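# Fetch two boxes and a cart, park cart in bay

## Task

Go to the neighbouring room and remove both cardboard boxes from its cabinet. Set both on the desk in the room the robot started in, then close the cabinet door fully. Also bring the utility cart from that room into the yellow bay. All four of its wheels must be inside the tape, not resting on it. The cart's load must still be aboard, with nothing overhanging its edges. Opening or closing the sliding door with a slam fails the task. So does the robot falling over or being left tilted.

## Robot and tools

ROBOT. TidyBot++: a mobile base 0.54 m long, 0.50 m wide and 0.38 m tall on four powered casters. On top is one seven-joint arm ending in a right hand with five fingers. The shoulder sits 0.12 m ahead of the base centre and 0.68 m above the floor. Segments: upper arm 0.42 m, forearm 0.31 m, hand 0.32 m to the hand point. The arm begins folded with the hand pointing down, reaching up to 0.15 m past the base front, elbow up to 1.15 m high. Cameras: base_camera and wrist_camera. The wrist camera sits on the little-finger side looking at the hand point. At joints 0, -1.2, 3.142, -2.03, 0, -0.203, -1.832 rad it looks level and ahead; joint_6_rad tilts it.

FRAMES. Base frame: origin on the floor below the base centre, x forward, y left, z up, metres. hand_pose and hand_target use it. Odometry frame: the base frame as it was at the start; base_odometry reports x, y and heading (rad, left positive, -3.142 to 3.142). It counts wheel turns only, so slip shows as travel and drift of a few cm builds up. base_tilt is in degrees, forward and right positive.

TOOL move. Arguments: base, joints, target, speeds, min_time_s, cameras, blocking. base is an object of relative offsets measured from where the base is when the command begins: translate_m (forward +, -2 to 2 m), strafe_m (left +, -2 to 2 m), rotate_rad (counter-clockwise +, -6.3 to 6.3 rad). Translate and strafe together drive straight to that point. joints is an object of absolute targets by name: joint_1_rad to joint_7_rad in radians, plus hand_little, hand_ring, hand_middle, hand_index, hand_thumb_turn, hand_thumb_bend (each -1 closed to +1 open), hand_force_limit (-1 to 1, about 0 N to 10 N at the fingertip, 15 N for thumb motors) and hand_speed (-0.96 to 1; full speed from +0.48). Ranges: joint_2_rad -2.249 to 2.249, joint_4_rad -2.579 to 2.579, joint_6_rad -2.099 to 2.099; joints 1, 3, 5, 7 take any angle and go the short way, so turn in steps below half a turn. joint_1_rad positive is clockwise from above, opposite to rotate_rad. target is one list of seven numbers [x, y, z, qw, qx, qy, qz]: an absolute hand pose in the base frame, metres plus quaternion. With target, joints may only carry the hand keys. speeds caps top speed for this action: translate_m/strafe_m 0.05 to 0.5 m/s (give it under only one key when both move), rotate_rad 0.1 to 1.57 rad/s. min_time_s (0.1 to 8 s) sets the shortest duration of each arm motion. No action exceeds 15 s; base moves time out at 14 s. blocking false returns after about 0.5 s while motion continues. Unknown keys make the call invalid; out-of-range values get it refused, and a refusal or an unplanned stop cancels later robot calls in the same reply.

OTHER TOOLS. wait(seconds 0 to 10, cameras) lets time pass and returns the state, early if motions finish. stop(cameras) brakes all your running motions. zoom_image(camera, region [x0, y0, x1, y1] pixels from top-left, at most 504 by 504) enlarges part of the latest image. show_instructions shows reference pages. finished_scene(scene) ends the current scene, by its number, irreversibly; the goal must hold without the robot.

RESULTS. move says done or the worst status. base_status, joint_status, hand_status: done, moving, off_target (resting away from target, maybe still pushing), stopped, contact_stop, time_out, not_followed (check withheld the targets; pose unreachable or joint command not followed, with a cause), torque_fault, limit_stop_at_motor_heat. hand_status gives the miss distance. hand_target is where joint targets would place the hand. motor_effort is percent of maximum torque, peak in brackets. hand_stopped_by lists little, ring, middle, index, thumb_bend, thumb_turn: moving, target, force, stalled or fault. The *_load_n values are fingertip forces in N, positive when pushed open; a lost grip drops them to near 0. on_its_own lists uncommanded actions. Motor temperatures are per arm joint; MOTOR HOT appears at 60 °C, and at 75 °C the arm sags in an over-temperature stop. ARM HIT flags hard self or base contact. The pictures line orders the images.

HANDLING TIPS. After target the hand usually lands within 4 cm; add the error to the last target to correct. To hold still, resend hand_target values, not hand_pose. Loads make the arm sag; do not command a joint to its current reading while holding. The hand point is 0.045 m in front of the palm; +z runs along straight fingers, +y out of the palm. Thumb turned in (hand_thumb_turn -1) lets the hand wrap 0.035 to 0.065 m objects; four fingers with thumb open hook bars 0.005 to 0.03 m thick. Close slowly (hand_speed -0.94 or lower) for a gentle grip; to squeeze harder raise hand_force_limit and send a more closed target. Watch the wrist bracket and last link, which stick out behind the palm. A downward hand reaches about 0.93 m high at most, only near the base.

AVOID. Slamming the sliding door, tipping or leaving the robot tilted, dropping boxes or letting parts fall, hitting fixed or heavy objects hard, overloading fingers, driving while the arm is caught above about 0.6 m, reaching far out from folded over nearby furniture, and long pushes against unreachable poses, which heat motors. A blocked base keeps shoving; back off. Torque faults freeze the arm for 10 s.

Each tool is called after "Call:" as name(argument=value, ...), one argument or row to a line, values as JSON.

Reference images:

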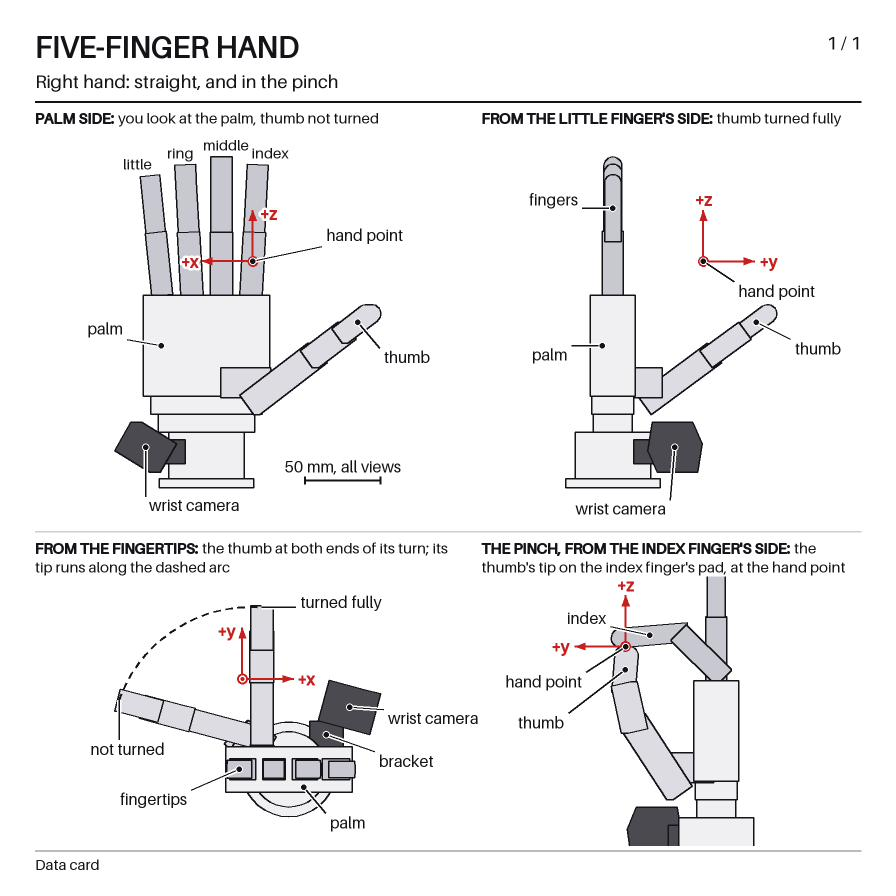

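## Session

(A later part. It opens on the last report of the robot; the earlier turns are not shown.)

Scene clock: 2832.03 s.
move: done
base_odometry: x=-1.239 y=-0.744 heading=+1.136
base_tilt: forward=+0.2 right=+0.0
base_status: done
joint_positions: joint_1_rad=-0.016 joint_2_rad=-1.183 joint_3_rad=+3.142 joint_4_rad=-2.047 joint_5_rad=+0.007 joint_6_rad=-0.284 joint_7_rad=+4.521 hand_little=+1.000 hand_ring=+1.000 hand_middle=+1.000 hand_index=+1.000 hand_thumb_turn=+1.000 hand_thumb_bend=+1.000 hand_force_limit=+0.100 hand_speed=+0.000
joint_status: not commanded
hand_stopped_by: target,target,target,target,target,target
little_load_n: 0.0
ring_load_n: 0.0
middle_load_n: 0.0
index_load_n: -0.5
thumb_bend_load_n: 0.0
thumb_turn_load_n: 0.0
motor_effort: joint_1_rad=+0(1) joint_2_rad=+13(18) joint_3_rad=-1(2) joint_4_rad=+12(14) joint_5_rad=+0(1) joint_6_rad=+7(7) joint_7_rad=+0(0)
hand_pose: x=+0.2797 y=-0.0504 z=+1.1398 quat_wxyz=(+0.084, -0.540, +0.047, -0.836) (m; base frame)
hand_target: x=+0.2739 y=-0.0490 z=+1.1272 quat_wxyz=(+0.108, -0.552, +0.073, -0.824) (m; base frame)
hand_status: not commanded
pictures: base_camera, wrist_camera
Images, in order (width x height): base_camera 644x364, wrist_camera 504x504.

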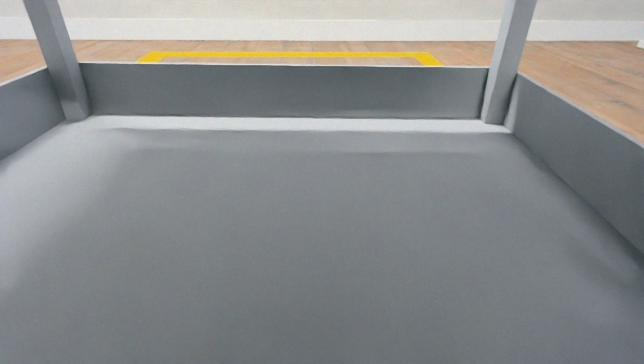

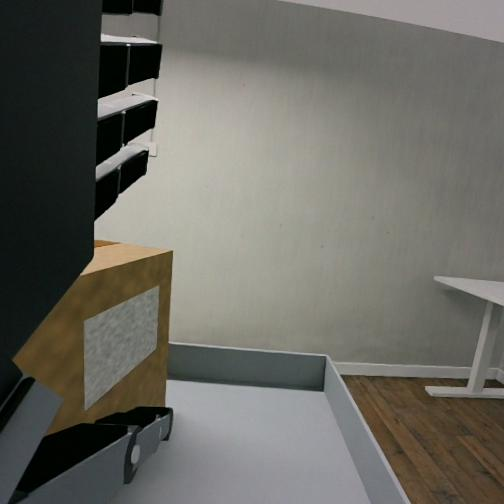

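Call:
move(
  base={"translate_m":0.4},
  speeds={"translate_m":0.12},
  cameras=["base_camera"],
)

Call:
move(
  base={"translate_m":0.32},
  speeds={"translate_m":0.08},
  cameras=["base_camera","wrist_camera"],
)

Scene clock: 2851.53 s.
move: done
base_odometry: x=-1.070 y=-0.381 heading=+1.136
base_tilt: forward=+0.2 right=+0.0
base_status: done
joint_positions: joint_1_rad=-0.016 joint_2_rad=-1.184 joint_3_rad=+3.142 joint_4_rad=-2.046 joint_5_rad=+0.007 joint_6_rad=-0.284 joint_7_rad=+4.521 hand_little=+1.000 hand_ring=+1.000 hand_middle=+1.000 hand_index=+1.000 hand_thumb_turn=+1.000 hand_thumb_bend=+1.000 hand_force_limit=+0.100 hand_speed=+0.000
joint_status: not commanded
hand_stopped_by: target,target,target,target,target,target
little_load_n: 0.0
ring_load_n: 0.0
middle_load_n: 0.0
index_load_n: 0.0
thumb_bend_load_n: 0.0
thumb_turn_load_n: -0.5
motor_effort: joint_1_rad=+0(1) joint_2_rad=+13(17) joint_3_rad=-1(2) joint_4_rad=+12(13) joint_5_rad=+0(1) joint_6_rad=+7(8) joint_7_rad=+0(0)
hand_pose: x=+0.2793 y=-0.0505 z=+1.1400 quat_wxyz=(+0.084, -0.540, +0.047, -0.836) (m; base frame)
hand_target: x=+0.2739 y=-0.0490 z=+1.1272 quat_wxyz=(+0.108, -0.552, +0.073, -0.824) (m; base frame)
hand_status: not commanded
pictures: base_camera
Images, in order (width x height): base_camera 644x364.

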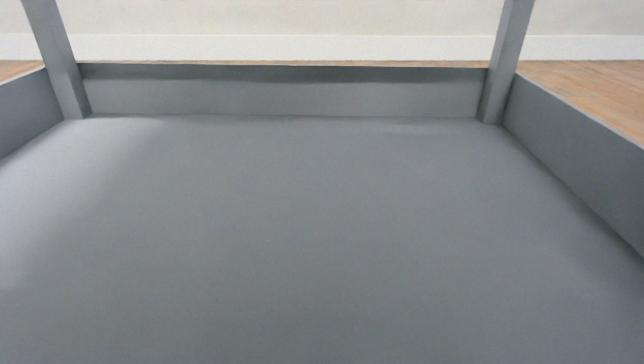

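Scene clock: 2856.07 s.
move: done
base_odometry: x=-0.935 y=-0.091 heading=+1.136
base_tilt: forward=+0.2 right=+0.0
base_status: done
joint_positions: joint_1_rad=-0.016 joint_2_rad=-1.184 joint_3_rad=+3.142 joint_4_rad=-2.046 joint_5_rad=+0.007 joint_6_rad=-0.284 joint_7_rad=+4.521 hand_little=+1.000 hand_ring=+1.000 hand_middle=+1.000 hand_index=+1.000 hand_thumb_turn=+1.000 hand_thumb_bend=+1.000 hand_force_limit=+0.100 hand_speed=+0.000
joint_status: not commanded
hand_stopped_by: target,target,target,target,target,target
little_load_n: 0.0
ring_load_n: 0.0
middle_load_n: 0.0
index_load_n: 0.0
thumb_bend_load_n: 0.0
thumb_turn_load_n: 0.0
motor_effort: joint_1_rad=+0(1) joint_2_rad=+14(16) joint_3_rad=-1(2) joint_4_rad=+12(14) joint_5_rad=+0(1) joint_6_rad=+6(7) joint_7_rad=+0(0)
hand_pose: x=+0.2790 y=-0.0505 z=+1.1402 quat_wxyz=(+0.084, -0.540, +0.047, -0.836) (m; base frame)
hand_target: x=+0.2739 y=-0.0490 z=+1.1272 quat_wxyz=(+0.108, -0.552, +0.073, -0.824) (m; base frame)
hand_status: not commanded
pictures: base_camera, wrist_camera
Images, in order (width x height): base_camera 644x364, wrist_camera 504x504.

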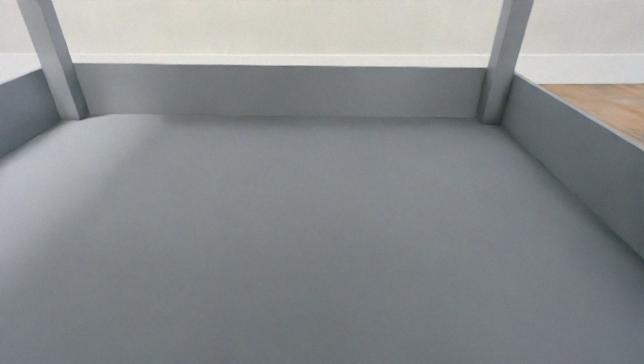

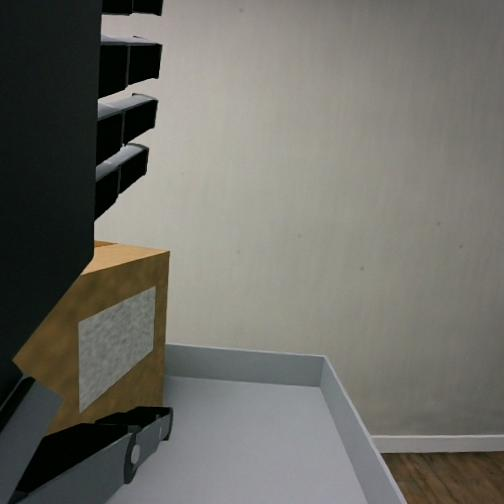

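Call:
move(
  base={"translate_m":-0.45},
  speeds={"translate_m":0.2},
  cameras=["base_camera","wrist_camera"],
)

Scene clock: 2864.97 s.
move: done
base_odometry: x=-1.124 y=-0.500 heading=+1.137
base_tilt: forward=+0.2 right=+0.0
base_status: done
joint_positions: joint_1_rad=-0.015 joint_2_rad=-1.185 joint_3_rad=+3.142 joint_4_rad=-2.046 joint_5_rad=+0.007 joint_6_rad=-0.284 joint_7_rad=+4.521 hand_little=+1.000 hand_ring=+1.000 hand_middle=+1.000 hand_index=+1.000 hand_thumb_turn=+1.000 hand_thumb_bend=+1.000 hand_force_limit=+0.100 hand_speed=+0.000
joint_status: not commanded
hand_stopped_by: target,target,target,target,target,target
little_load_n: 0.0
ring_load_n: 0.0
middle_load_n: 0.0
index_load_n: 0.0
thumb_bend_load_n: 0.0
thumb_turn_load_n: 0.0
motor_effort: joint_1_rad=+0(1) joint_2_rad=+13(17) joint_3_rad=-1(1) joint_4_rad=+12(14) joint_5_rad=+0(1) joint_6_rad=+7(7) joint_7_rad=+0(0)
hand_pose: x=+0.2788 y=-0.0506 z=+1.1403 quat_wxyz=(+0.084, -0.540, +0.047, -0.836) (m; base frame)
hand_target: x=+0.2739 y=-0.0490 z=+1.1272 quat_wxyz=(+0.108, -0.552, +0.073, -0.824) (m; base frame)
hand_status: not commanded
pictures: base_camera, wrist_camera
Images, in order (width x height): base_camera 644x364, wrist_camera 504x504.

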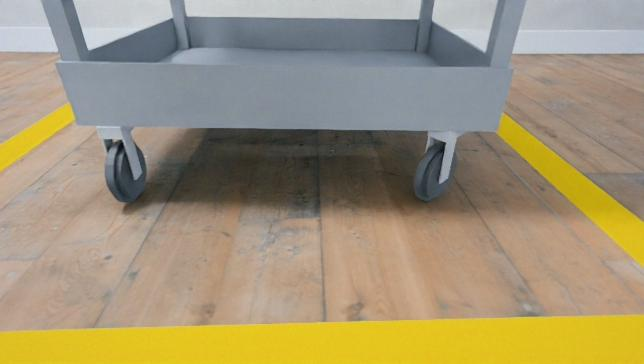

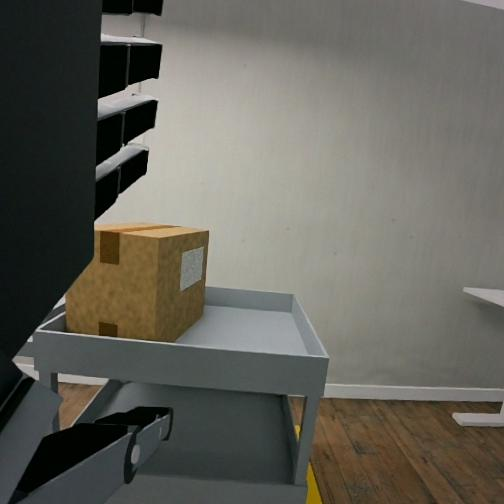

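Call:
move(
  joints={"joint_1_rad":-0.5},
  cameras=["wrist_camera"],
)

Call:
zoom_image(
  camera="wrist_camera",
  region=[90, 150, 440, 500],
)

Scene clock: 2877.23 s.
move: done
base_odometry: x=-1.124 y=-0.500 heading=+1.137
base_tilt: forward=+0.2 right=+0.0
base_status: not commanded
joint_positions: joint_1_rad=-0.483 joint_2_rad=-1.185 joint_3_rad=+3.142 joint_4_rad=-2.046 joint_5_rad=+0.007 joint_6_rad=-0.284 joint_7_rad=+4.521 hand_little=+1.000 hand_ring=+1.000 hand_middle=+1.000 hand_index=+1.000 hand_thumb_turn=+1.000 hand_thumb_bend=+1.000 hand_force_limit=+0.100 hand_speed=+0.000
joint_status: all done
hand_stopped_by: target,target,target,target,target,target
little_load_n: 0.0
ring_load_n: 0.0
middle_load_n: -0.5
index_load_n: 0.0
thumb_bend_load_n: 0.0
thumb_turn_load_n: 0.0
motor_effort: joint_1_rad=+0(2) joint_2_rad=+14(14) joint_3_rad=-1(1) joint_4_rad=+12(13) joint_5_rad=+0(1) joint_6_rad=+7(7) joint_7_rad=+0(0)
hand_pose: x=+0.2845 y=+0.0269 z=+1.1403 quat_wxyz=(+0.275, -0.536, -0.079, -0.794) (m; base frame)
hand_target: x=+0.2784 y=+0.0312 z=+1.1272 quat_wxyz=(+0.309, -0.552, -0.066, -0.771) (m; base frame)
hand_status: not commanded
pictures: wrist_camera
Images, in order (width x height): wrist_camera 504x504.

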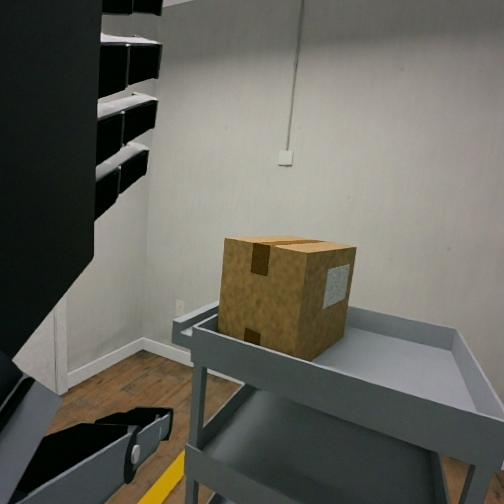

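Scaled by 1.440 from the camera's 504x504 image, which has a finer 720x720 frame.

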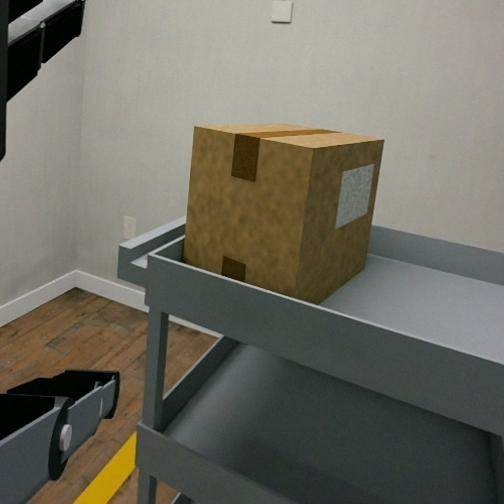

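Call:
move(
  joints={"joint_1_rad":1.2},
  cameras=["wrist_camera"],
)

Scene clock: 2884.00 s.
move: done
base_odometry: x=-1.124 y=-0.500 heading=+1.137
base_tilt: forward=+0.2 right=+0.0
base_status: not commanded
joint_positions: joint_1_rad=+1.183 joint_2_rad=-1.185 joint_3_rad=+3.142 joint_4_rad=-2.046 joint_5_rad=+0.007 joint_6_rad=-0.284 joint_7_rad=+4.521 hand_little=+1.000 hand_ring=+1.000 hand_middle=+1.000 hand_index=+1.000 hand_thumb_turn=+1.000 hand_thumb_bend=+1.000 hand_force_limit=+0.100 hand_speed=+0.000
joint_status: all done
hand_stopped_by: target,target,target,target,target,target
little_load_n: 0.0
ring_load_n: 0.0
middle_load_n: -0.5
index_load_n: 0.0
thumb_bend_load_n: 0.0
thumb_turn_load_n: 0.0
motor_effort: joint_1_rad=+0(2) joint_2_rad=+14(15) joint_3_rad=-1(1) joint_4_rad=+12(13) joint_5_rad=+0(1) joint_6_rad=+7(7) joint_7_rad=+0(0)
hand_pose: x=+0.1301 y=-0.1673 z=+1.1403 quat_wxyz=(-0.402, -0.419, +0.343, -0.738) (m; base frame)
hand_target: x=+0.1294 y=-0.1621 z=+1.1272 quat_wxyz=(-0.376, -0.414, +0.371, -0.741) (m; base frame)
hand_status: not commanded
pictures: wrist_camera
Images, in order (width x height): wrist_camera 504x504.

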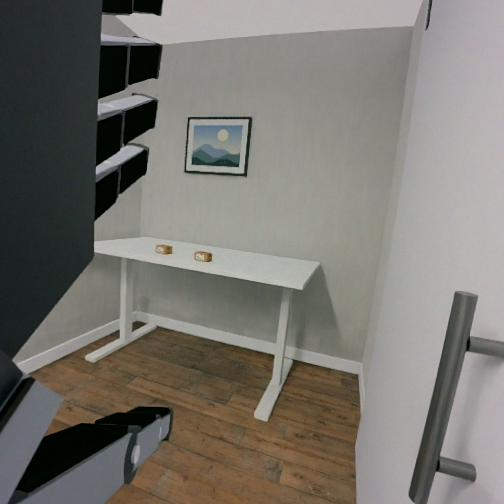

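Both boxes are on the desk, the cart is in the bay and the cabinet is shut.

Call:
finished_scene(
  scene=1,
)

The scene is finished: the task was done.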